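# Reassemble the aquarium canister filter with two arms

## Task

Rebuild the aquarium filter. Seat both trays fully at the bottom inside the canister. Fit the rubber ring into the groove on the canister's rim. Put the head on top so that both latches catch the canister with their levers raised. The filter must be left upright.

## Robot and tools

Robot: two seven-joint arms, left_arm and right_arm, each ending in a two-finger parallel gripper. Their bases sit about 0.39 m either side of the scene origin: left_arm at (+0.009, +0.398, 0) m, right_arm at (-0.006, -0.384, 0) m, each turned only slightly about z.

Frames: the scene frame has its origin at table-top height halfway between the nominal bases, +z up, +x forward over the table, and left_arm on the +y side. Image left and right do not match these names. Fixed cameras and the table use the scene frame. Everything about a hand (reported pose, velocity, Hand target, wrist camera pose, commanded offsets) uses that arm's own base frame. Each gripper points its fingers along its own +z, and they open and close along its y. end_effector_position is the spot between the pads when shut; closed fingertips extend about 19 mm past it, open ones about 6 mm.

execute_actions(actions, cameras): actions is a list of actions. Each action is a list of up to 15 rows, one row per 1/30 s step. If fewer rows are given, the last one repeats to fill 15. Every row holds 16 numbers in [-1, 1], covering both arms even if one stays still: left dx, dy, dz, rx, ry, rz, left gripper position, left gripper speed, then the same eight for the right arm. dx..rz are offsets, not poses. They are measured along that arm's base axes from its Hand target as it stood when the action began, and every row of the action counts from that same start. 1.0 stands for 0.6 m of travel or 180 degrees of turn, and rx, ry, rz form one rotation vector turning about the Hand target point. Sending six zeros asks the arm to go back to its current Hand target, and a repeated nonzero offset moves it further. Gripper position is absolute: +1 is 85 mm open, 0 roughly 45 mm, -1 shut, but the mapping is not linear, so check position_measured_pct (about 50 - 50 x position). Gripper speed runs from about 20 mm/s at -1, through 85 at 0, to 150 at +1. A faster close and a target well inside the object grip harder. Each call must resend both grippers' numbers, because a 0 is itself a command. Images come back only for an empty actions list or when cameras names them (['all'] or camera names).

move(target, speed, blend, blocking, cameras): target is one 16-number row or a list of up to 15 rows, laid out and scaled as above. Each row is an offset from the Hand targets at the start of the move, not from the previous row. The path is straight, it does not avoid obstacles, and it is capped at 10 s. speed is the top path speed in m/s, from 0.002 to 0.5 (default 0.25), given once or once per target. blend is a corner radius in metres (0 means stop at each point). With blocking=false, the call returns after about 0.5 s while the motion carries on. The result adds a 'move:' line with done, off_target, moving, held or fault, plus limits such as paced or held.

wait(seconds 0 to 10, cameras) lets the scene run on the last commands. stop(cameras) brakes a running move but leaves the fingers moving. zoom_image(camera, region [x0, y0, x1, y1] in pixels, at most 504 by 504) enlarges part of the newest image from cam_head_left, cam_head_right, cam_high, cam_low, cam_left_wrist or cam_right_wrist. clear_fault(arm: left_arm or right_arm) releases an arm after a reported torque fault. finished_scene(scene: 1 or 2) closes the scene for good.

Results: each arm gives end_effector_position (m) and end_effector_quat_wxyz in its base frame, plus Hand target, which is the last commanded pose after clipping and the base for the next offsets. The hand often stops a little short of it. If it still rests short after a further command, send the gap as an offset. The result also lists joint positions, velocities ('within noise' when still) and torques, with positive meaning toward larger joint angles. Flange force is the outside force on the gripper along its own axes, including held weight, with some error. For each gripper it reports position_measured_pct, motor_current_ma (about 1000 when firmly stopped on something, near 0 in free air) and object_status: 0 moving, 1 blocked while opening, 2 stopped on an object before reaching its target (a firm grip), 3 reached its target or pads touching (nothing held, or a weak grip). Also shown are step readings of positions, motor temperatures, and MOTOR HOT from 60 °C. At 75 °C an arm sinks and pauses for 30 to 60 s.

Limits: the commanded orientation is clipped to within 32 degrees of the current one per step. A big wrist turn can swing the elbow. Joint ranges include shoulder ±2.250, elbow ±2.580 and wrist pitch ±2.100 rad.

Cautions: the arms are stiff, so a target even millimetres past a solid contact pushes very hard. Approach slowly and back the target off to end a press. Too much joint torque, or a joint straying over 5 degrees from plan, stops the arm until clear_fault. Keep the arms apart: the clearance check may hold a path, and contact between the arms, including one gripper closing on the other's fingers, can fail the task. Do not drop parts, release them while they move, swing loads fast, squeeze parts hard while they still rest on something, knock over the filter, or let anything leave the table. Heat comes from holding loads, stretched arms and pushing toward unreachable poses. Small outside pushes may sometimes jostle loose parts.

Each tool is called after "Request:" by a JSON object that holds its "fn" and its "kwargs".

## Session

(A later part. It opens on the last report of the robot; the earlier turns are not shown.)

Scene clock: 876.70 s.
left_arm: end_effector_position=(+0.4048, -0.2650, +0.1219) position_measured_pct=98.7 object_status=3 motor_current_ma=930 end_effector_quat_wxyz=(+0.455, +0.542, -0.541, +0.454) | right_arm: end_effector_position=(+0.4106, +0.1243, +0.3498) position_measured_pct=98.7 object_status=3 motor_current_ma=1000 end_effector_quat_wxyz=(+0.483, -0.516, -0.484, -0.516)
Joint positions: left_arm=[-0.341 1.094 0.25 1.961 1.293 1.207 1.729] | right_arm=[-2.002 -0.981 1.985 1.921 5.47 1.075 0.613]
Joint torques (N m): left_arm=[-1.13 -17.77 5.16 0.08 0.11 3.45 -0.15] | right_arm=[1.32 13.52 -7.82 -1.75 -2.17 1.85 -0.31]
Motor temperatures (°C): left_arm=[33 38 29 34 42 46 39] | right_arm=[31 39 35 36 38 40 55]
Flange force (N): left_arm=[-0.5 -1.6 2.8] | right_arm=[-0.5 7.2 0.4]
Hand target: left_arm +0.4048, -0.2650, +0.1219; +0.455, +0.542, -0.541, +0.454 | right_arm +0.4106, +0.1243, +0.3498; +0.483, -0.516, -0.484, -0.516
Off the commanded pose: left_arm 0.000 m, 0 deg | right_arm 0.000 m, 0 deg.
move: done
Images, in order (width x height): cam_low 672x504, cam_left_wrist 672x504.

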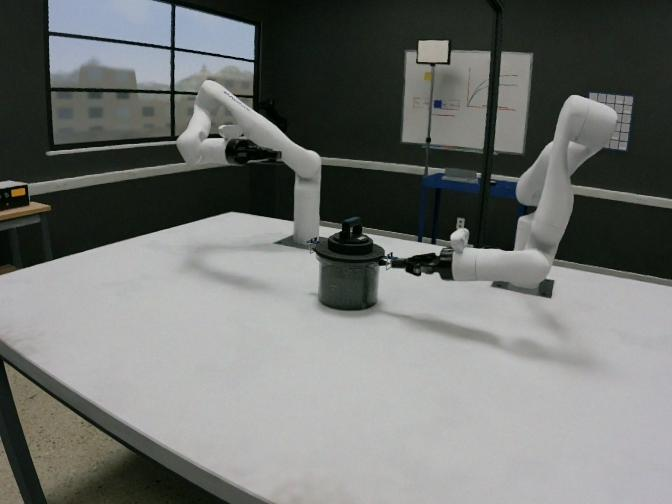

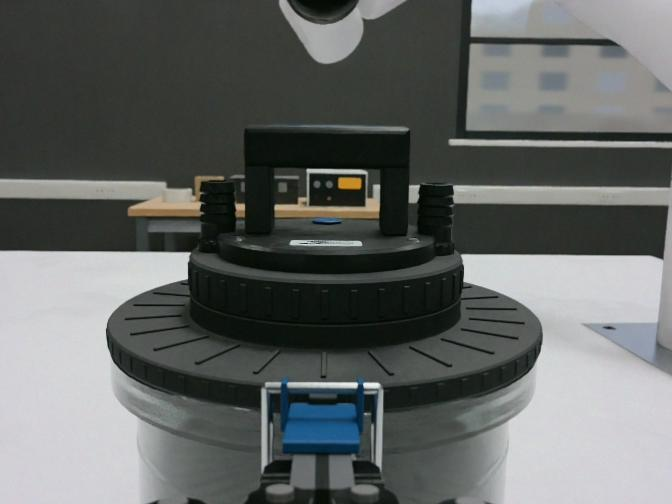

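Request:
{"fn": "move", "kwargs": {"target": [0,-0.004,0.0133,0,0,0,-1,-1,0,0,0,0,0,0,-1,-1], "speed": 0.04, "cameras": ["cam_left_wrist","cam_low"]}}

Request:
{"fn": "zoom_image", "kwargs": {"camera": "cam_low", "region": [330, 220, 430, 300]}}

Request:
{"fn": "zoom_image", "kwargs": {"camera": "cam_left_wrist", "region": [230, 330, 430, 504]}}

Scene clock: 879.50 s.
left_arm: end_effector_position=(+0.4048, -0.2674, +0.1299) position_measured_pct=98.7 object_status=3 motor_current_ma=930 end_effector_quat_wxyz=(+0.455, +0.542, -0.541, +0.454) | right_arm: end_effector_position=(+0.4106, +0.1243, +0.3498) position_measured_pct=98.7 object_status=3 motor_current_ma=1000 end_effector_quat_wxyz=(+0.483, -0.516, -0.484, -0.516)
Joint positions: left_arm=[-0.338 1.074 0.255 1.969 1.298 1.207 1.741] | right_arm=[-2.002 -0.981 1.985 1.921 5.47 1.075 0.613]
Joint torques (N m): left_arm=[-1.29 -17.98 5.33 0.03 0.12 3.83 -0.16] | right_arm=[1.26 13.53 -7.83 -1.78 -2.2 1.86 -0.33]
Motor temperatures (°C): left_arm=[33 38 29 34 42 46 39] | right_arm=[31 39 35 36 38 40 55]
Flange force (N): left_arm=[-1.4 -1.8 3.7] | right_arm=[-0.6 7.0 0.3]
Hand target: left_arm +0.4048, -0.2674, +0.1299; +0.455, +0.542, -0.541, +0.454 | right_arm +0.4106, +0.1243, +0.3498; +0.483, -0.516, -0.484, -0.516
Off the commanded pose: left_arm 0.000 m, 0 deg | right_arm 0.000 m, 0 deg.
move: done
Images, in order (width x height): cam_low 672x504, cam_left_wrist 672x504.

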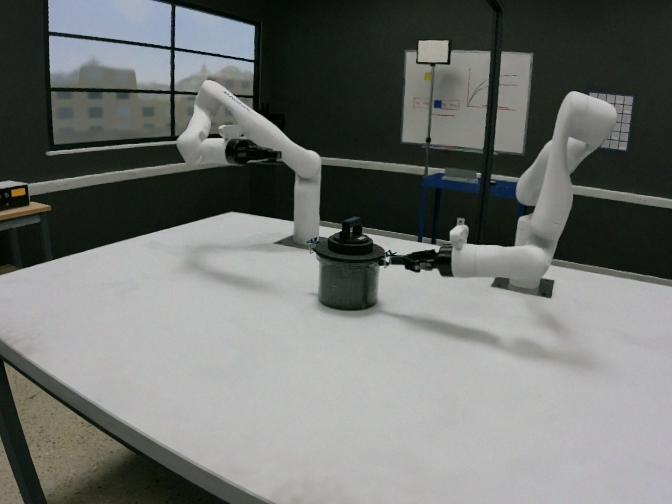

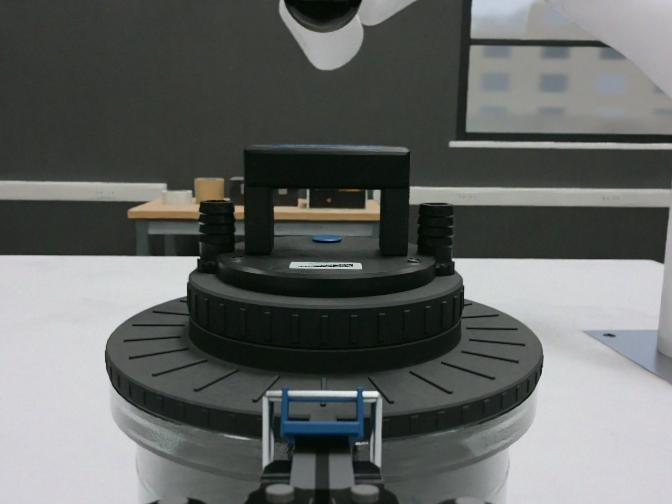

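Scaled by 5.040 from the camera's 672x504 image, which has a finer 960x720 frame.

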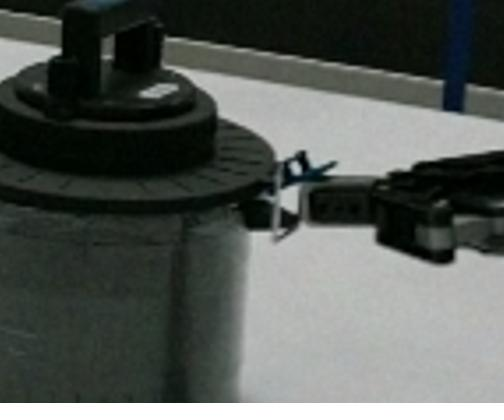

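Scaled by 2.520.

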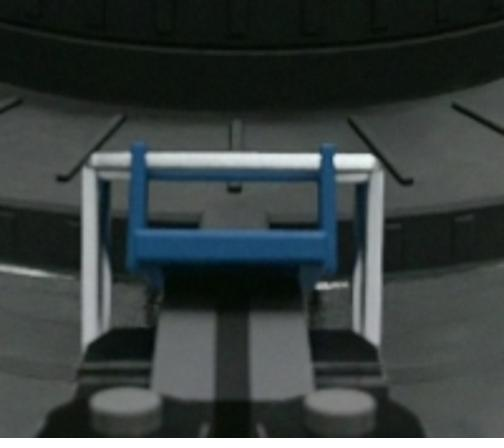

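Request:
{"fn": "move", "kwargs": {"target": [0,-0.004,0.01,0,0,0,-1,-1,0,0,0,0,0,0,-1,-1], "speed": 0.04, "cameras": ["cam_left_wrist","cam_low"]}}

Request:
{"fn": "zoom_image", "kwargs": {"camera": "cam_low", "region": [365, 240, 415, 290]}}

Request:
{"fn": "zoom_image", "kwargs": {"camera": "cam_left_wrist", "region": [230, 330, 430, 504]}}

Scene clock: 883.13 s.
left_arm: end_effector_position=(+0.4048, -0.2698, +0.1358) position_measured_pct=98.7 object_status=3 motor_current_ma=930 end_effector_quat_wxyz=(+0.455, +0.542, -0.541, +0.454) | right_arm: end_effector_position=(+0.4106, +0.1243, +0.3498) position_measured_pct=98.7 object_status=3 motor_current_ma=1000 end_effector_quat_wxyz=(+0.483, -0.516, -0.484, -0.516)
Joint positions: left_arm=[-0.335 1.059 0.259 1.975 1.303 1.206 1.75] | right_arm=[-2.002 -0.981 1.985 1.921 5.47 1.075 0.613]
Joint torques (N m): left_arm=[-0.69 -18.32 6.36 -0.12 0.39 4.33 -0.18] | right_arm=[1.31 13.53 -7.84 -1.77 -2.2 1.84 -0.33]
Motor temperatures (°C): left_arm=[33 38 29 34 42 46 39] | right_arm=[31 39 35 36 38 40 55]
Flange force (N): left_arm=[-3.1 -1.4 2.1] | right_arm=[-0.6 7.2 0.3]
Hand target: left_arm +0.4048, -0.2698, +0.1359; +0.455, +0.542, -0.541, +0.454 | right_arm +0.4106, +0.1243, +0.3498; +0.483, -0.516, -0.484, -0.516
Off the commanded pose: left_arm 0.000 m, 0 deg | right_arm 0.000 m, 0 deg.
move: done
Images, in order (width x height): cam_low 672x504, cam_left_wrist 672x504.

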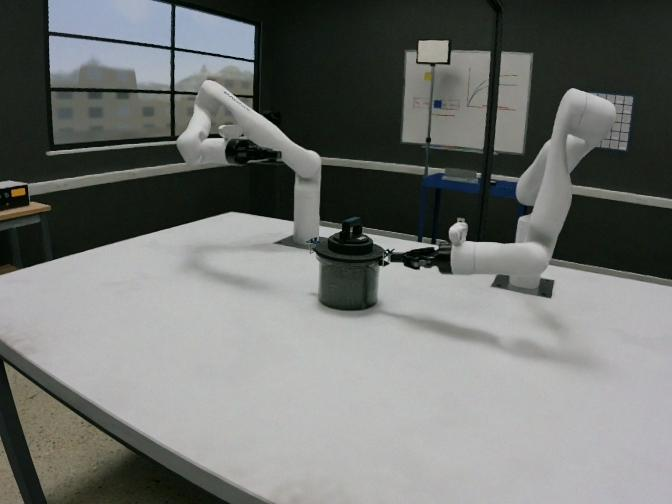

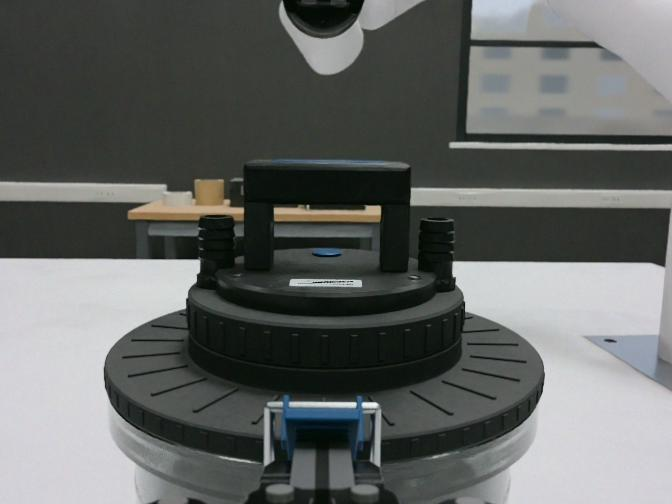

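Scaled by 10.080 from the camera's 672x504 image, which has a finer 960x720 frame.

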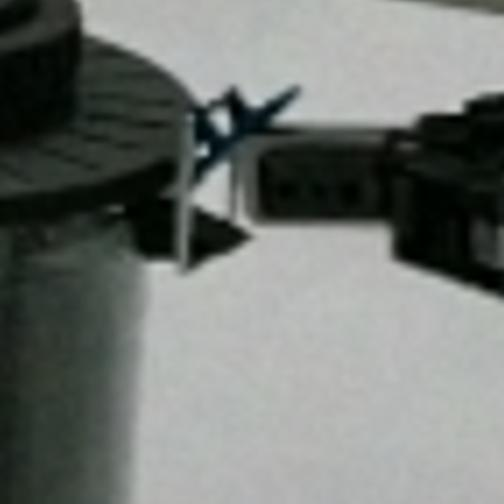

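Scaled by 2.520.

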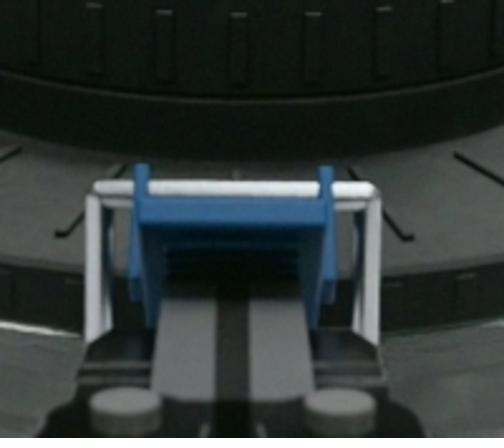

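Request:
{"fn": "move", "kwargs": {"target": [0,-0.0183,0.0108,0,0,0,-1,-1,0,0,0,0,0,0,-1,-1], "speed": 0.03, "cameras": ["cam_left_wrist","cam_low"]}}

Request:
{"fn": "zoom_image", "kwargs": {"camera": "cam_low", "region": [365, 240, 415, 290]}}

Request:
{"fn": "zoom_image", "kwargs": {"camera": "cam_left_wrist", "region": [230, 330, 430, 504]}}

Scene clock: 888.20 s.
left_arm: end_effector_position=(+0.4048, -0.2808, +0.1423) position_measured_pct=98.7 object_status=3 motor_current_ma=930 end_effector_quat_wxyz=(+0.455, +0.542, -0.541, +0.454) | right_arm: end_effector_position=(+0.4106, +0.1243, +0.3498) position_measured_pct=98.7 object_status=3 motor_current_ma=1000 end_effector_quat_wxyz=(+0.483, -0.516, -0.484, -0.516)
Joint positions: left_arm=[-0.317 1.044 0.273 1.983 1.327 1.194 1.756] | right_arm=[-2.002 -0.981 1.985 1.921 5.47 1.075 0.613]
Joint torques (N m): left_arm=[-0.05 -18.11 6.83 -0.28 0.39 4.32 -0.17] | right_arm=[1.27 13.52 -7.82 -1.78 -2.2 1.86 -0.32]
Motor temperatures (°C): left_arm=[33 38 29 34 42 46 39] | right_arm=[31 39 35 36 38 40 55]
Flange force (N): left_arm=[-3.0 -1.1 0.6] | right_arm=[-0.5 7.0 0.3]
Hand target: left_arm +0.4048, -0.2808, +0.1423; +0.455, +0.542, -0.541, +0.454 | right_arm +0.4106, +0.1243, +0.3498; +0.483, -0.516, -0.484, -0.516
Off the commanded pose: left_arm 0.000 m, 0 deg | right_arm 0.000 m, 0 deg.
move: done
Images, in order (width x height): cam_low 672x504, cam_left_wrist 672x504.

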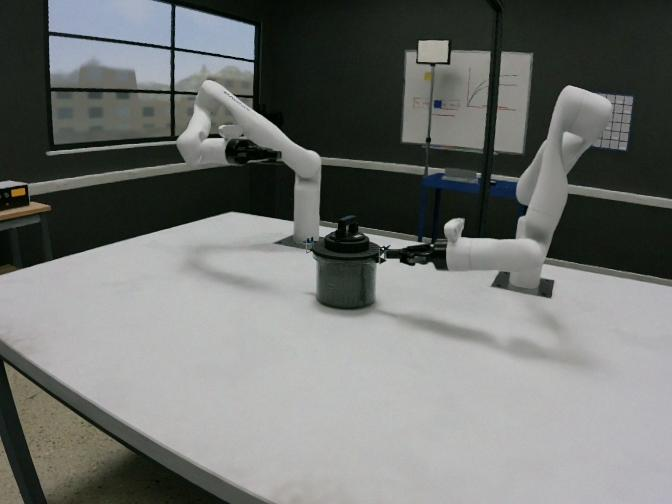

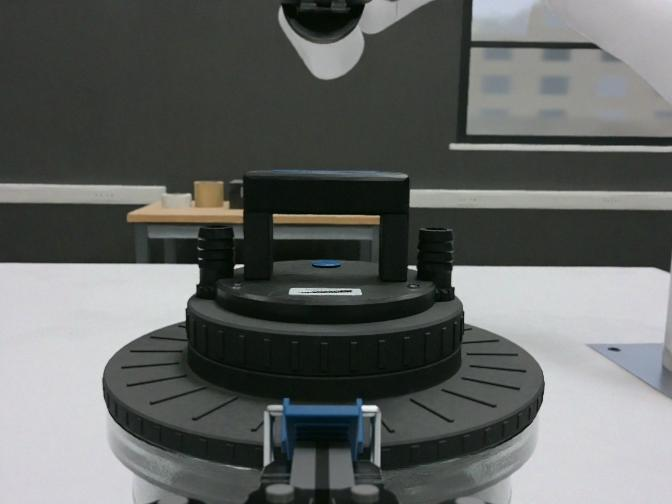

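Scaled by 10.080 from the camera's 672x504 image, which has a finer 960x720 frame.

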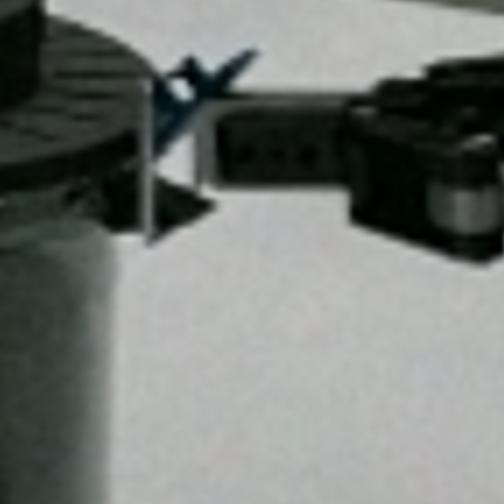

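Scaled by 2.520.

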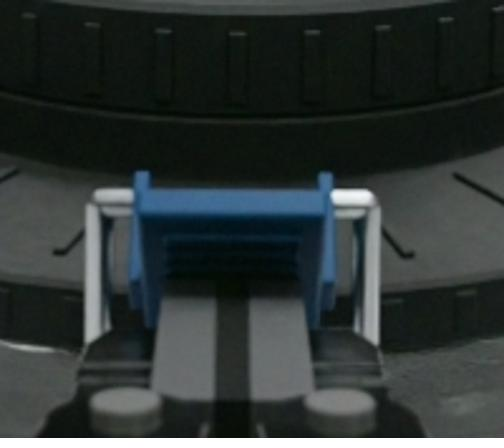

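Request:
{"fn": "move", "kwargs": {"target": [0,0,0,0,0,0,-1,-1,0.0208,0.381,0.067,-0.359,0.409,-0.385,-0.5,-1], "speed": 0.2, "cameras": ["cam_right_wrist","cam_low"]}}

Scene clock: 906.10 s.
left_arm: end_effector_position=(+0.4048, -0.2808, +0.1423) position_measured_pct=98.7 object_status=3 motor_current_ma=930 end_effector_quat_wxyz=(+0.455, +0.542, -0.541, +0.454) | right_arm: end_effector_position=(+0.4231, +0.3529, +0.3900) position_measured_pct=74.9 object_status=3 motor_current_ma=0 end_effector_quat_wxyz=(+0.000, +0.999, -0.032, +0.000)
Joint positions: left_arm=[-0.317 1.044 0.273 1.983 1.327 1.194 1.756] | right_arm=[-3.537 -0.682 2.277 0.729 6.811 1.882 -2.592]
Joint torques (N m): left_arm=[-0.1 -18.12 6.82 -0.19 0.39 4.32 -0.16] | right_arm=[1.33 19.7 -3.13 -5.81 -0.05 0.12 -0.32]
Motor temperatures (°C): left_arm=[33 38 29 34 42 46 39] | right_arm=[31 39 35 36 38 40 55]
Flange force (N): left_arm=[-3.2 -1.3 0.7] | right_arm=[8.2 -10.3 -10.0]
Hand target: left_arm +0.4048, -0.2808, +0.1423; +0.455, +0.542, -0.541, +0.454 | right_arm +0.4231, +0.3529, +0.3900; +0.000, +0.999, -0.032, +0.000
Off the commanded pose: left_arm 0.000 m, 0 deg | right_arm 0.000 m, 0 deg.
move: done
Images, in order (width x height): cam_low 672x504, cam_right_wrist 672x504.

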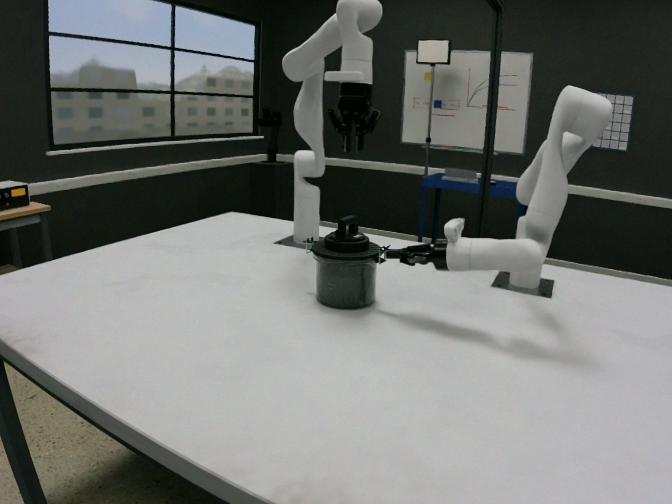

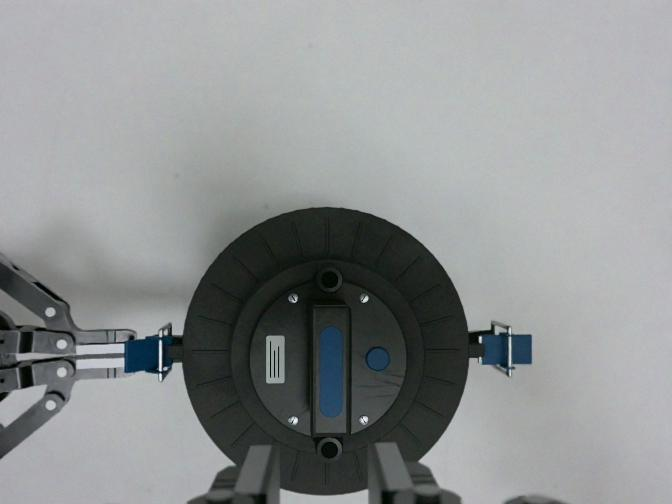

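Request:
{"fn": "move", "kwargs": {"target": [[0,0,0,0,0,0,-1,-1,0,-0.0072,-0.2,0,0,0.0044,-0.2,0],[0,0,0,0,0,0,-1,-1,0,-0.0072,-0.3083,0,0,0.0044,-0.2,0]], "speed": [0.15,0.05], "cameras": ["cam_right_wrist","cam_low"]}}

Request:
{"fn": "zoom_image", "kwargs": {"camera": "cam_right_wrist", "region": [160, 330, 480, 504]}}

Scene clock: 915.70 s.
left_arm: end_effector_position=(+0.4048, -0.2808, +0.1423) position_measured_pct=98.7 object_status=3 motor_current_ma=930 end_effector_quat_wxyz=(+0.455, +0.542, -0.541, +0.454) | right_arm: end_effector_position=(+0.4231, +0.3486, +0.2050) position_measured_pct=60.2 object_status=3 motor_current_ma=0 end_effector_quat_wxyz=(+0.000, +1.000, -0.025, +0.000)
Joint positions: left_arm=[-0.317 1.044 0.273 1.983 1.327 1.194 1.756] | right_arm=[-3.398 -0.744 2.293 1.292 6.832 1.341 -2.712]
Joint torques (N m): left_arm=[-0.09 -18.12 6.76 -0.19 0.37 4.34 -0.2] | right_arm=[1.31 19.41 -4.59 -5.9 -0.06 0.13 -0.34]
Motor temperatures (°C): left_arm=[33 38 29 34 42 46 39] | right_arm=[31 39 35 36 38 40 55]
Flange force (N): left_arm=[-3.1 -1.4 0.7] | right_arm=[4.9 -7.0 -3.2]
Hand target: left_arm +0.4048, -0.2808, +0.1423; +0.455, +0.542, -0.541, +0.454 | right_arm +0.4231, +0.3486, +0.2050; +0.000, +1.000, -0.025, +0.000
Off the commanded pose: left_arm 0.000 m, 0 deg | right_arm 0.000 m, 0 deg.
move: done
Images, in order (width x height): cam_low 672x504, cam_right_wrist 672x504.

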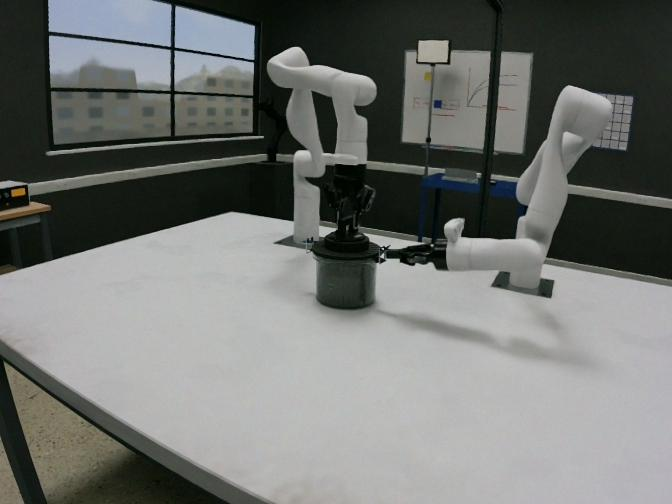

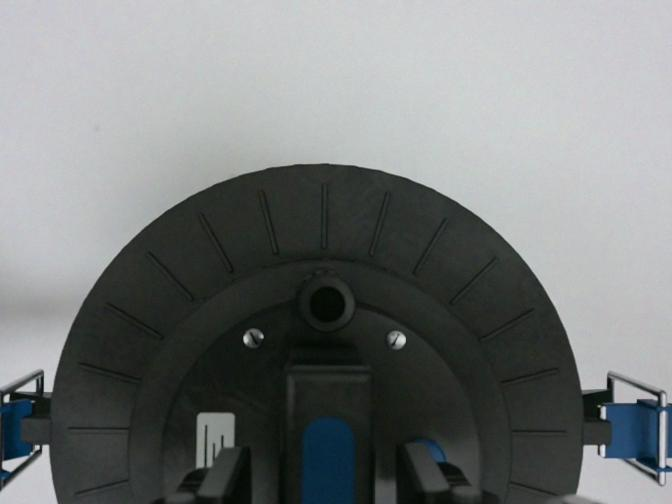

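Scaled by 1.575.

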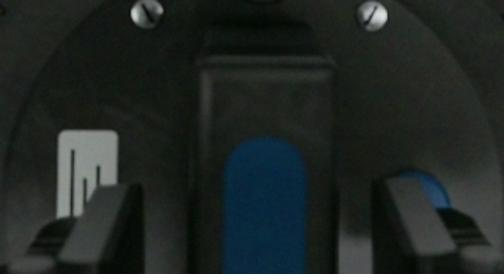

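Request:
{"fn": "move", "kwargs": {"target": [0,0,0,0,0,0,-1,-1,0,-0.002,0,0,0,0,-0.2,0], "speed": 0.02}}

Request:
{"fn": "move", "kwargs": {"target": [0,0,0,0,0,0,-1,-1,0,0,0,0,0,0,-0.85,-1], "speed": 0.02, "cameras": ["cam_right_wrist"]}}

Scene clock: 919.60 s.
left_arm: end_effector_position=(+0.4048, -0.2808, +0.1423) position_measured_pct=98.7 object_status=3 motor_current_ma=930 end_effector_quat_wxyz=(+0.455, +0.542, -0.541, +0.454) | right_arm: end_effector_position=(+0.4231, +0.3474, +0.2050) position_measured_pct=60.2 object_status=3 motor_current_ma=0 end_effector_quat_wxyz=(+0.000, +1.000, -0.025, +0.000)
Joint positions: left_arm=[-0.317 1.044 0.273 1.983 1.327 1.194 1.756] | right_arm=[-3.395 -0.742 2.292 1.296 6.832 1.339 -2.711]
Joint torques (N m): left_arm=[-0.1 -18.1 6.79 -0.22 0.41 4.33 -0.2] | right_arm=[1.3 19.38 -4.59 -5.93 -0.03 0.13 -0.34]
Motor temperatures (°C): left_arm=[33 38 29 34 42 46 39] | right_arm=[31 39 35 36 38 40 55]
Flange force (N): left_arm=[-3.0 -1.3 0.6] | right_arm=[4.8 -6.8 -3.2]
Hand target: left_arm +0.4048, -0.2808, +0.1423; +0.455, +0.542, -0.541, +0.454 | right_arm +0.4231, +0.3474, +0.2050; +0.000, +1.000, -0.025, +0.000
Off the commanded pose: left_arm 0.000 m, 0 deg | right_arm 0.000 m, 0 deg.
move: done

Scene clock: 920.90 s.
left_arm: end_effector_position=(+0.4048, -0.2808, +0.1423) position_measured_pct=98.7 object_status=3 motor_current_ma=930 end_effector_quat_wxyz=(+0.455, +0.542, -0.541, +0.454) | right_arm: end_effector_position=(+0.4231, +0.3474, +0.2051) position_measured_pct=77.9 object_status=0 motor_current_ma=1000 end_effector_quat_wxyz=(+0.000, +1.000, -0.025, +0.000)
Joint positions: left_arm=[-0.317 1.044 0.273 1.983 1.327 1.194 1.756] | right_arm=[-3.395 -0.742 2.292 1.296 6.832 1.339 -2.711]
Joint torques (N m): left_arm=[-0.9 -18.32 6.28 -0.83 0.67 4.16 -0.15] | right_arm=[0.64 20.88 -5.67 -6.86 -0.2 -0.21 -0.13]
Motor temperatures (°C): left_arm=[33 38 29 34 42 46 39] | right_arm=[31 39 35 36 38 40 55]
Flange force (N): left_arm=[-2.9 0.0 1.9] | right_arm=[4.9 -5.7 -0.1]
Hand target: left_arm +0.4048, -0.2808, +0.1423; +0.455, +0.542, -0.541, +0.454 | right_arm +0.4231, +0.3474, +0.2050; +0.000, +1.000, -0.025, +0.000
Off the commanded pose: left_arm 0.000 m, 0 deg | right_arm 0.000 m, 0 deg.
move: done
Images, in order (width x height): cam_right_wrist 672x504.

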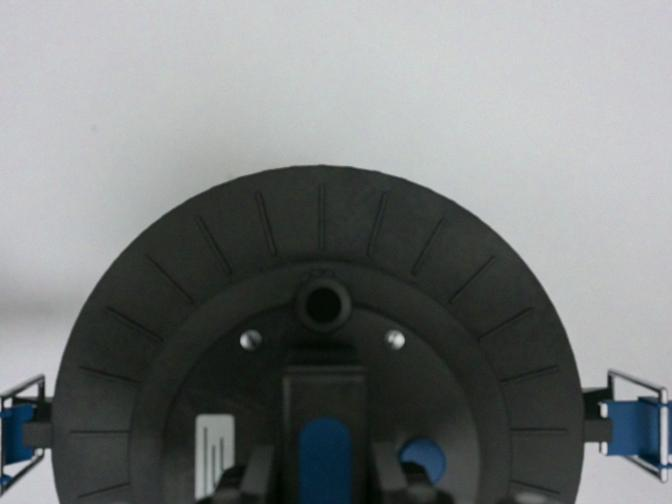

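Request:
{"fn": "move", "kwargs": {"target": [0,0,0,0,0,0,-1,-1,0,0,-0.0042,0,0,0,-0.85,-1], "speed": 0.02}}

Request:
{"fn": "move", "kwargs": {"target": [0,0,0,0,0,0,-1,-1,0,0,-0.0017,0,0,0,-0.85,-1], "speed": 0.02, "cameras": ["cam_low","cam_left_wrist"]}}

Request:
{"fn": "zoom_image", "kwargs": {"camera": "cam_low", "region": [355, 230, 415, 290]}}

Scene clock: 924.97 s.
left_arm: end_effector_position=(+0.4048, -0.2808, +0.1423) position_measured_pct=98.7 object_status=3 motor_current_ma=930 end_effector_quat_wxyz=(+0.455, +0.542, -0.541, +0.454) | right_arm: end_effector_position=(+0.4231, +0.3474, +0.2026) position_measured_pct=77.9 object_status=2 motor_current_ma=1000 end_effector_quat_wxyz=(+0.000, +1.000, -0.025, +0.000)
Joint positions: left_arm=[-0.317 1.044 0.273 1.983 1.327 1.194 1.756] | right_arm=[-3.395 -0.744 2.293 1.3 6.834 1.333 -2.713]
Joint torques (N m): left_arm=[-0.22 -18.88 7.62 -0.56 0.75 5.03 -0.16] | right_arm=[3.48 6.84 0.75 0.89 0.93 0.31 -0.04]
Motor temperatures (°C): left_arm=[33 39 29 34 42 46 39] | right_arm=[31 39 35 36 38 40 55]
Flange force (N): left_arm=[-5.4 -0.3 0.8] | right_arm=[3.4 -11.6 -29.7]
Hand target: left_arm +0.4048, -0.2808, +0.1423; +0.455, +0.542, -0.541, +0.454 | right_arm +0.4231, +0.3474, +0.2025; +0.000, +1.000, -0.025, +0.000
Off the commanded pose: left_arm 0.000 m, 0 deg | right_arm 0.000 m, 0 deg.
move: done

Scene clock: 925.67 s.
left_arm: end_effector_position=(+0.4048, -0.2808, +0.1423) position_measured_pct=98.7 object_status=3 motor_current_ma=930 end_effector_quat_wxyz=(+0.455, +0.542, -0.541, +0.454) | right_arm: end_effector_position=(+0.4231, +0.3474, +0.2015) position_measured_pct=77.9 object_status=2 motor_current_ma=1000 end_effector_quat_wxyz=(+0.000, +1.000, -0.025, +0.000)
Joint positions: left_arm=[-0.317 1.044 0.273 1.983 1.327 1.194 1.756] | right_arm=[-3.395 -0.745 2.294 1.302 6.834 1.331 -2.713]
Joint torques (N m): left_arm=[0.12 -19.13 8.15 -0.6 0.86 5.26 -0.21] | right_arm=[5.04 0.74 3.9 4.31 1.66 0.83 0.05]
Motor temperatures (°C): left_arm=[33 39 29 34 42 46 39] | right_arm=[31 39 35 36 38 40 55]
Flange force (N): left_arm=[-6.3 -0.1 -0.1] | right_arm=[2.1 -14.6 -42.2]
Hand target: left_arm +0.4048, -0.2808, +0.1423; +0.455, +0.542, -0.541, +0.454 | right_arm +0.4231, +0.3474, +0.2015; +0.000, +1.000, -0.025, +0.000
Off the commanded pose: left_arm 0.000 m, 0 deg | right_arm 0.000 m, 0 deg.
move: done
Images, in order (width x height): cam_low 672x504, cam_left_wrist 672x504.

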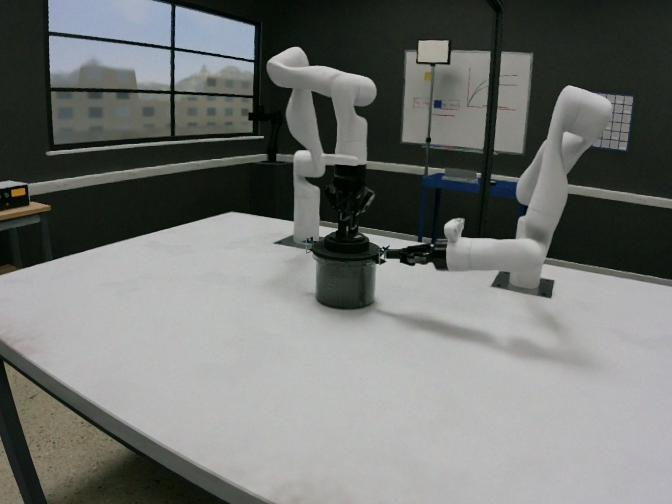

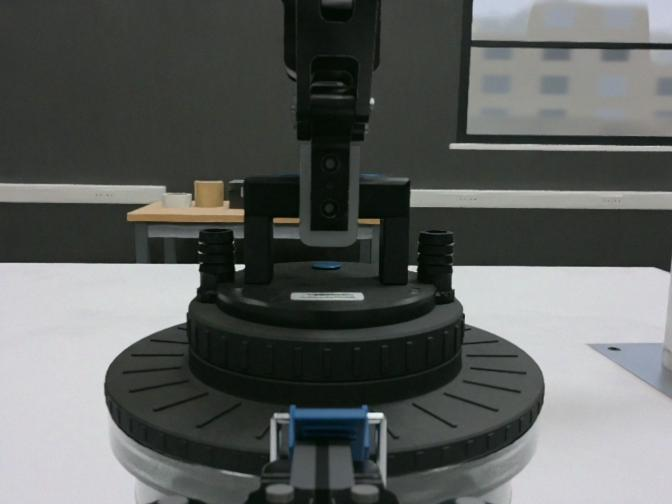

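Scaled by 8.400 from the camera's 672x504 image, which has a finer 960x720 frame.

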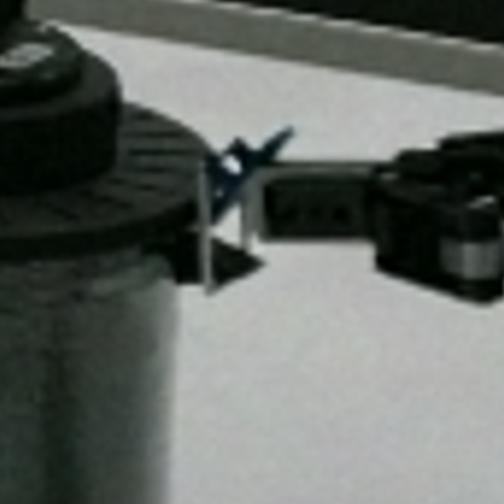

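Request:
{"fn": "move", "kwargs": {"target": [0,-0.0083,0.0025,0,0,0,-1,-1,0,0,0,0,0,0,-0.85,-1], "speed": 0.02, "cameras": ["cam_low","cam_left_wrist"]}}

Request:
{"fn": "zoom_image", "kwargs": {"camera": "cam_low", "region": [355, 230, 415, 290]}}

Scene clock: 931.93 s.
left_arm: end_effector_position=(+0.4048, -0.2858, +0.1439) position_measured_pct=98.7 object_status=3 motor_current_ma=930 end_effector_quat_wxyz=(+0.455, +0.542, -0.541, +0.454) | right_arm: end_effector_position=(+0.4231, +0.3474, +0.2015) position_measured_pct=77.9 object_status=2 motor_current_ma=1000 end_effector_quat_wxyz=(+0.000, +1.000, -0.025, +0.000)
Joint positions: left_arm=[-0.308 1.041 0.278 1.985 1.338 1.188 1.756] | right_arm=[-3.395 -0.746 2.294 1.302 6.834 1.331 -2.713]
Joint torques (N m): left_arm=[-1.45 -17.2 4.47 -0.53 0.15 3.04 -0.15] | right_arm=[7.83 3.49 5.17 3.51 2.31 2.14 -0.16]
Motor temperatures (°C): left_arm=[33 39 29 34 42 46 39] | right_arm=[31 39 35 36 38 40 55]
Flange force (N): left_arm=[1.0 -1.3 3.5] | right_arm=[1.3 -20.2 -36.4]
Hand target: left_arm +0.4048, -0.2858, +0.1438; +0.455, +0.542, -0.541, +0.454 | right_arm +0.4231, +0.3474, +0.2015; +0.000, +1.000, -0.025, +0.000
Off the commanded pose: left_arm 0.000 m, 0 deg | right_arm 0.000 m, 0 deg.
move: done
Images, in order (width x height): cam_low 672x504, cam_left_wrist 672x504.

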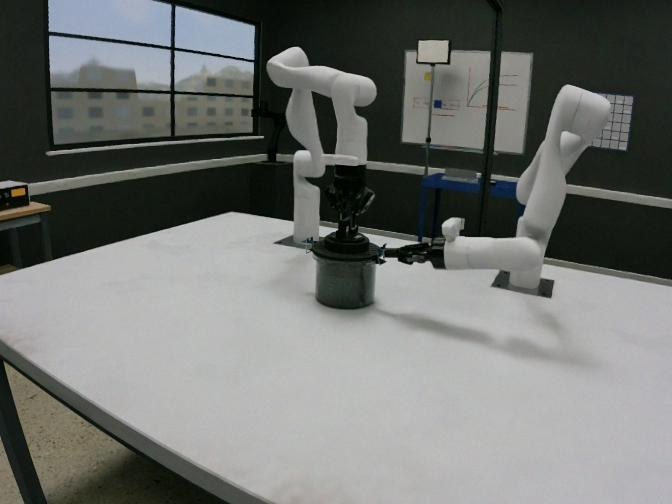

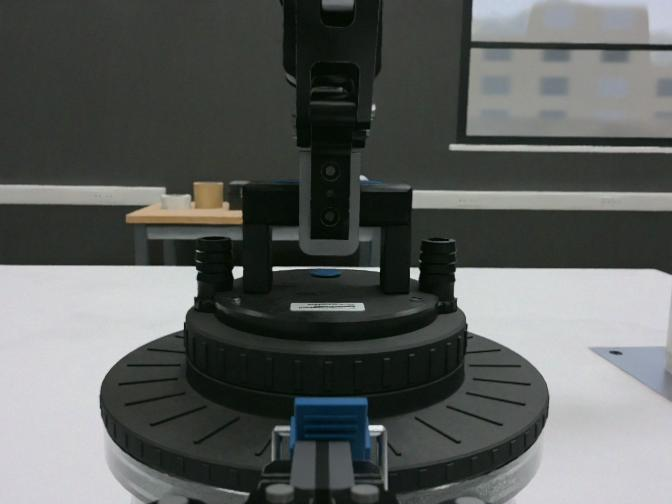

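Scaled by 8.400 from the camera's 672x504 image, which has a finer 960x720 frame.

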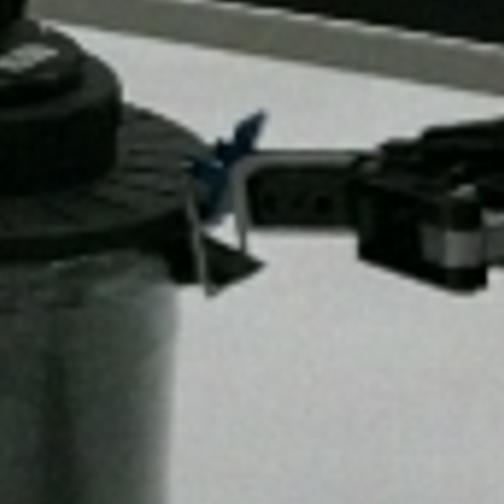

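Lever rising, bail tightening under the lug. Continue.

Request:
{"fn": "move", "kwargs": {"target": [0,-0.0083,0.0017,0,0,0,-1,-1,0,0,0,0,0,0,-0.85,-1], "speed": 0.02, "cameras": ["cam_low","cam_left_wrist"]}}

Request:
{"fn": "zoom_image", "kwargs": {"camera": "cam_low", "region": [355, 230, 415, 290]}}

Scene clock: 935.10 s.
left_arm: end_effector_position=(+0.4048, -0.2908, +0.1449) position_measured_pct=98.7 object_status=3 motor_current_ma=930 end_effector_quat_wxyz=(+0.455, +0.542, -0.541, +0.454) | right_arm: end_effector_position=(+0.4231, +0.3474, +0.2015) position_measured_pct=77.9 object_status=2 motor_current_ma=1000 end_effector_quat_wxyz=(+0.000, +1.000, -0.025, +0.000)
Joint positions: left_arm=[-0.3 1.04 0.283 1.987 1.349 1.182 1.755] | right_arm=[-3.395 -0.745 2.294 1.302 6.834 1.331 -2.713]
Joint torques (N m): left_arm=[-1.37 -17.19 4.53 -0.56 0.1 3.03 -0.19] | right_arm=[7.67 4.04 4.85 3.25 2.27 2.13 -0.16]
Motor temperatures (°C): left_arm=[33 39 29 34 42 46 39] | right_arm=[31 39 35 36 38 40 55]
Flange force (N): left_arm=[1.1 -1.3 3.4] | right_arm=[1.5 -20.0 -35.3]
Hand target: left_arm +0.4048, -0.2908, +0.1449; +0.455, +0.542, -0.541, +0.454 | right_arm +0.4231, +0.3474, +0.2015; +0.000, +1.000, -0.025, +0.000
Off the commanded pose: left_arm 0.000 m, 0 deg | right_arm 0.000 m, 0 deg.
move: done
Images, in order (width x height): cam_low 672x504, cam_left_wrist 672x504.

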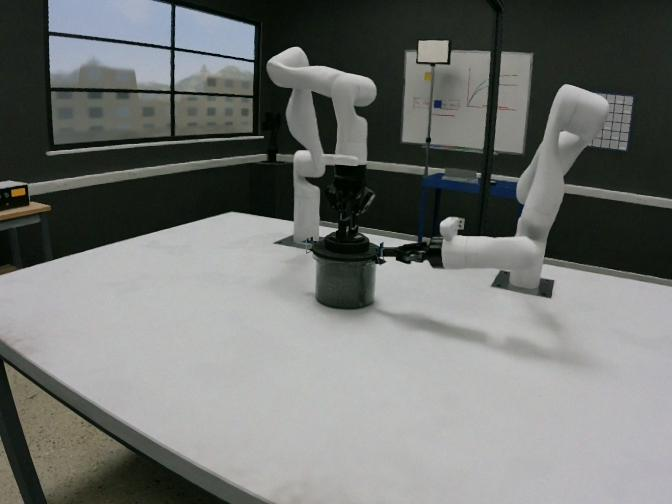

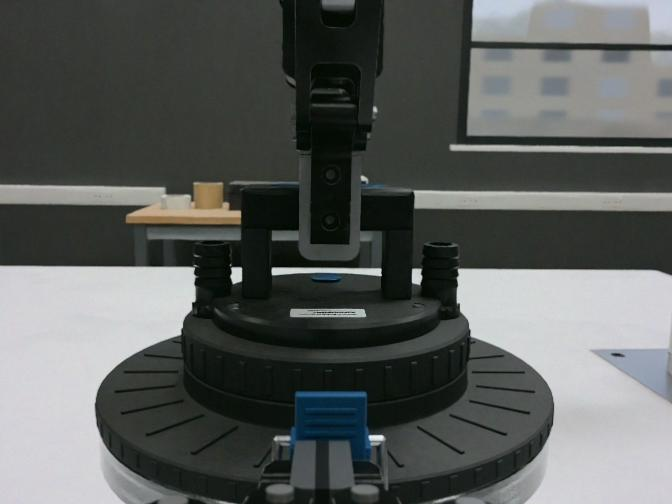

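Scaled by 8.400 from the camera's 672x504 image, which has a finer 960x720 frame.

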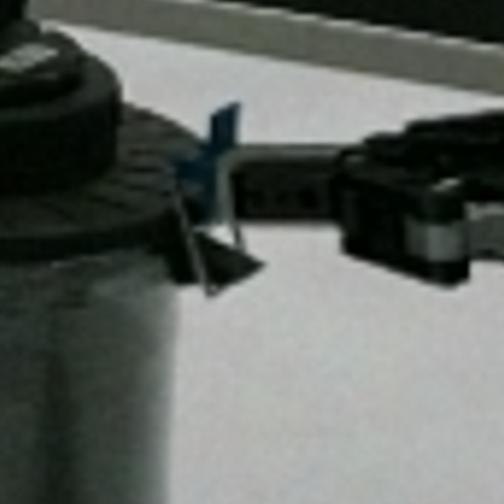

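Request:
{"fn": "move", "kwargs": {"target": [0,-0.0058,0.0017,0,0,0,-1,-1,0,0,0,0,0,0,-0.85,-1], "speed": 0.02, "cameras": ["cam_low","cam_left_wrist"]}}

Request:
{"fn": "zoom_image", "kwargs": {"camera": "cam_low", "region": [355, 230, 415, 290]}}

Scene clock: 937.93 s.
left_arm: end_effector_position=(+0.4048, -0.2942, +0.1459) position_measured_pct=98.7 object_status=3 motor_current_ma=930 end_effector_quat_wxyz=(+0.455, +0.542, -0.541, +0.454) | right_arm: end_effector_position=(+0.4232, +0.3473, +0.2015) position_measured_pct=77.9 object_status=2 motor_current_ma=1000 end_effector_quat_wxyz=(+0.000, +1.000, -0.025, +0.000)
Joint positions: left_arm=[-0.294 1.038 0.287 1.988 1.357 1.178 1.755] | right_arm=[-3.395 -0.745 2.294 1.302 6.834 1.331 -2.713]
Joint torques (N m): left_arm=[7.31 -19.02 14.38 0.91 0.61 6.97 -0.19] | right_arm=[-0.17 1.53 -0.87 0.57 -0.06 -3.5 -0.23]
Motor temperatures (°C): left_arm=[33 39 29 34 42 46 39] | right_arm=[31 39 35 36 38 40 55]
Flange force (N): left_arm=[-11.5 -1.5 -15.7] | right_arm=[1.4 -0.4 -41.7]
Hand target: left_arm +0.4048, -0.2942, +0.1459; +0.455, +0.542, -0.541, +0.454 | right_arm +0.4231, +0.3474, +0.2015; +0.000, +1.000, -0.025, +0.000
Off the commanded pose: left_arm 0.000 m, 0 deg | right_arm 0.000 m, 0 deg.
move: done
Images, in order (width x height): cam_low 672x504, cam_left_wrist 672x504.

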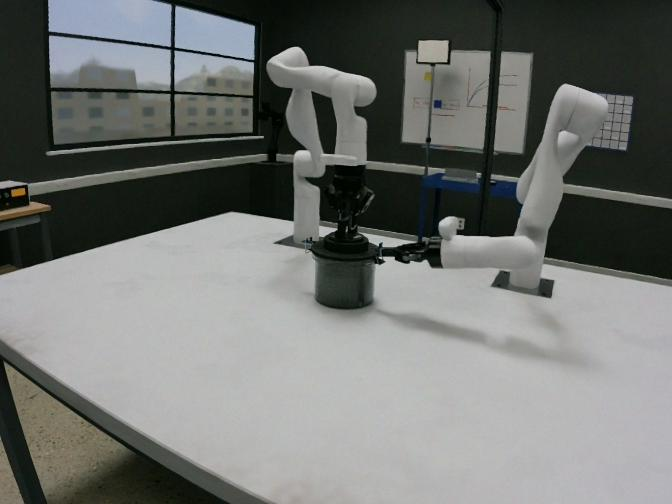

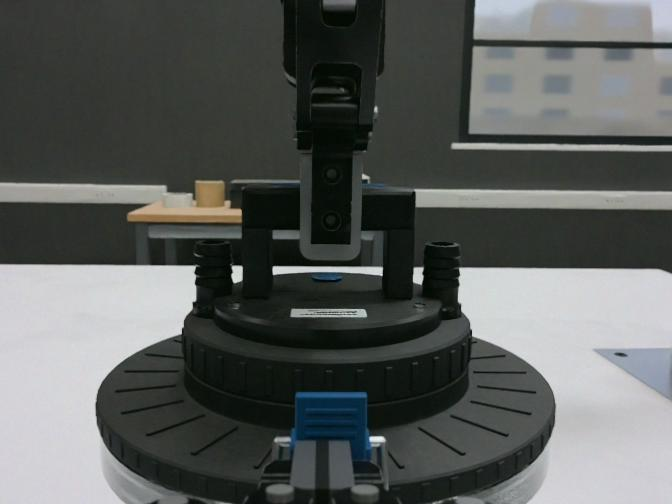

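Scaled by 8.400 from the camera's 672x504 image, which has a finer 960x720 frame.

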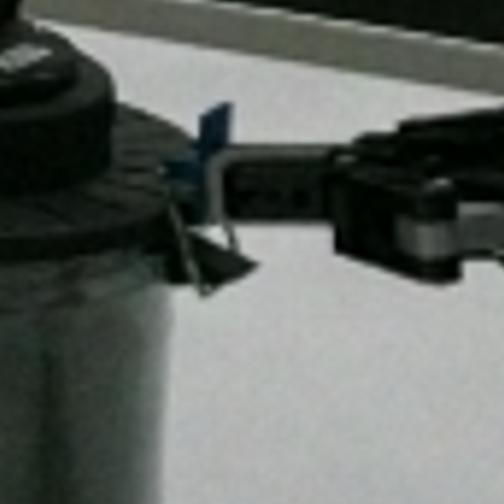

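Request:
{"fn": "move", "kwargs": {"target": [0,0.025,0.0,0,0,0,-1,-1,0,0,0,0,0,0,-0.85,-1], "speed": 0.03, "cameras": ["cam_low","cam_left_wrist"]}}

Request:
{"fn": "zoom_image", "kwargs": {"camera": "cam_low", "region": [355, 230, 415, 290]}}

Request:
{"fn": "zoom_image", "kwargs": {"camera": "cam_left_wrist", "region": [230, 330, 430, 504]}}

Scene clock: 941.43 s.
left_arm: end_effector_position=(+0.4048, -0.2792, +0.1459) position_measured_pct=98.7 object_status=3 motor_current_ma=930 end_effector_quat_wxyz=(+0.455, +0.542, -0.541, +0.454) | right_arm: end_effector_position=(+0.4231, +0.3474, +0.2015) position_measured_pct=77.9 object_status=2 motor_current_ma=1000 end_effector_quat_wxyz=(+0.000, +1.000, -0.025, +0.000)
Joint positions: left_arm=[-0.32 1.035 0.272 1.985 1.323 1.198 1.763] | right_arm=[-3.395 -0.746 2.293 1.302 6.834 1.331 -2.713]
Joint torques (N m): left_arm=[-1.45 -17.18 4.43 -0.56 0.13 2.99 -0.17] | right_arm=[5.69 8.1 1.82 0.6 1.25 1.2 -0.23]
Motor temperatures (°C): left_arm=[33 39 29 34 42 46 39] | right_arm=[31 39 35 36 38 40 55]
Flange force (N): left_arm=[1.0 -1.3 3.5] | right_arm=[2.7 -16.0 -26.8]
Hand target: left_arm +0.4048, -0.2792, +0.1459; +0.455, +0.542, -0.541, +0.454 | right_arm +0.4231, +0.3474, +0.2015; +0.000, +1.000, -0.025, +0.000
Off the commanded pose: left_arm 0.000 m, 0 deg | right_arm 0.000 m, 0 deg.
move: done
Images, in order (width x height): cam_low 672x504, cam_left_wrist 672x504.

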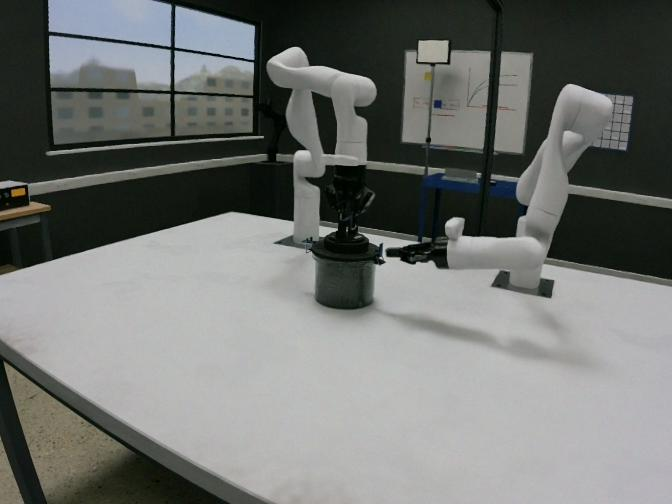

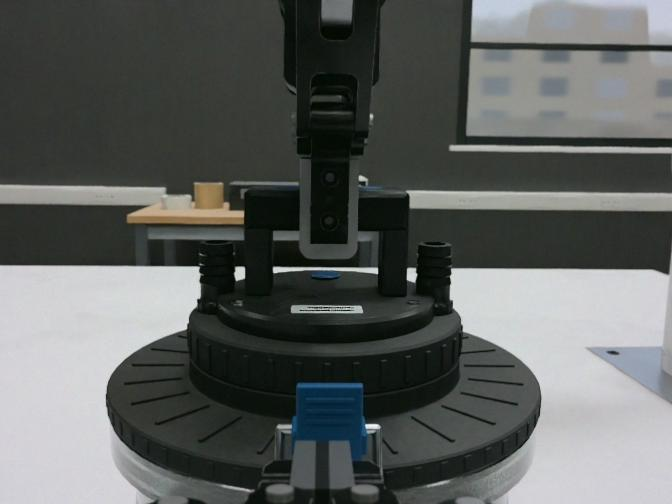

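Scaled by 8.400 from the camera's 672x504 image, which has a finer 960x720 frame.

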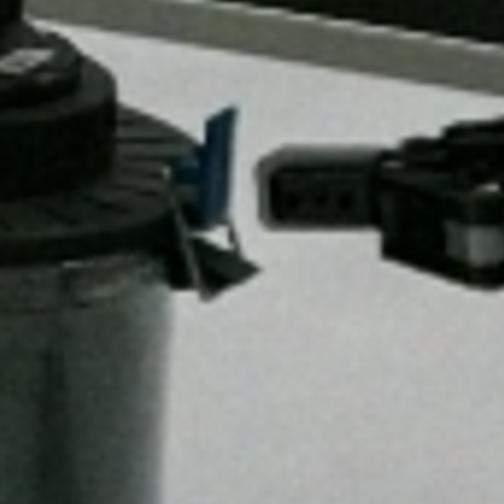

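Scaled by 2.520.

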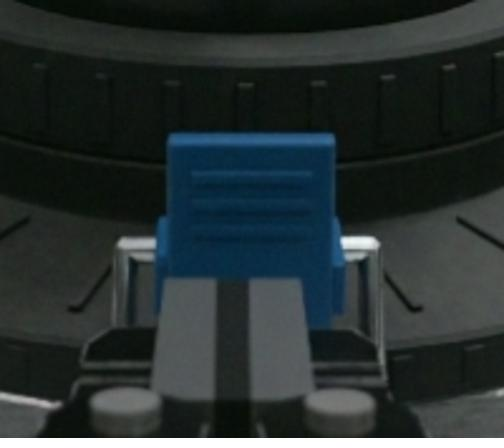

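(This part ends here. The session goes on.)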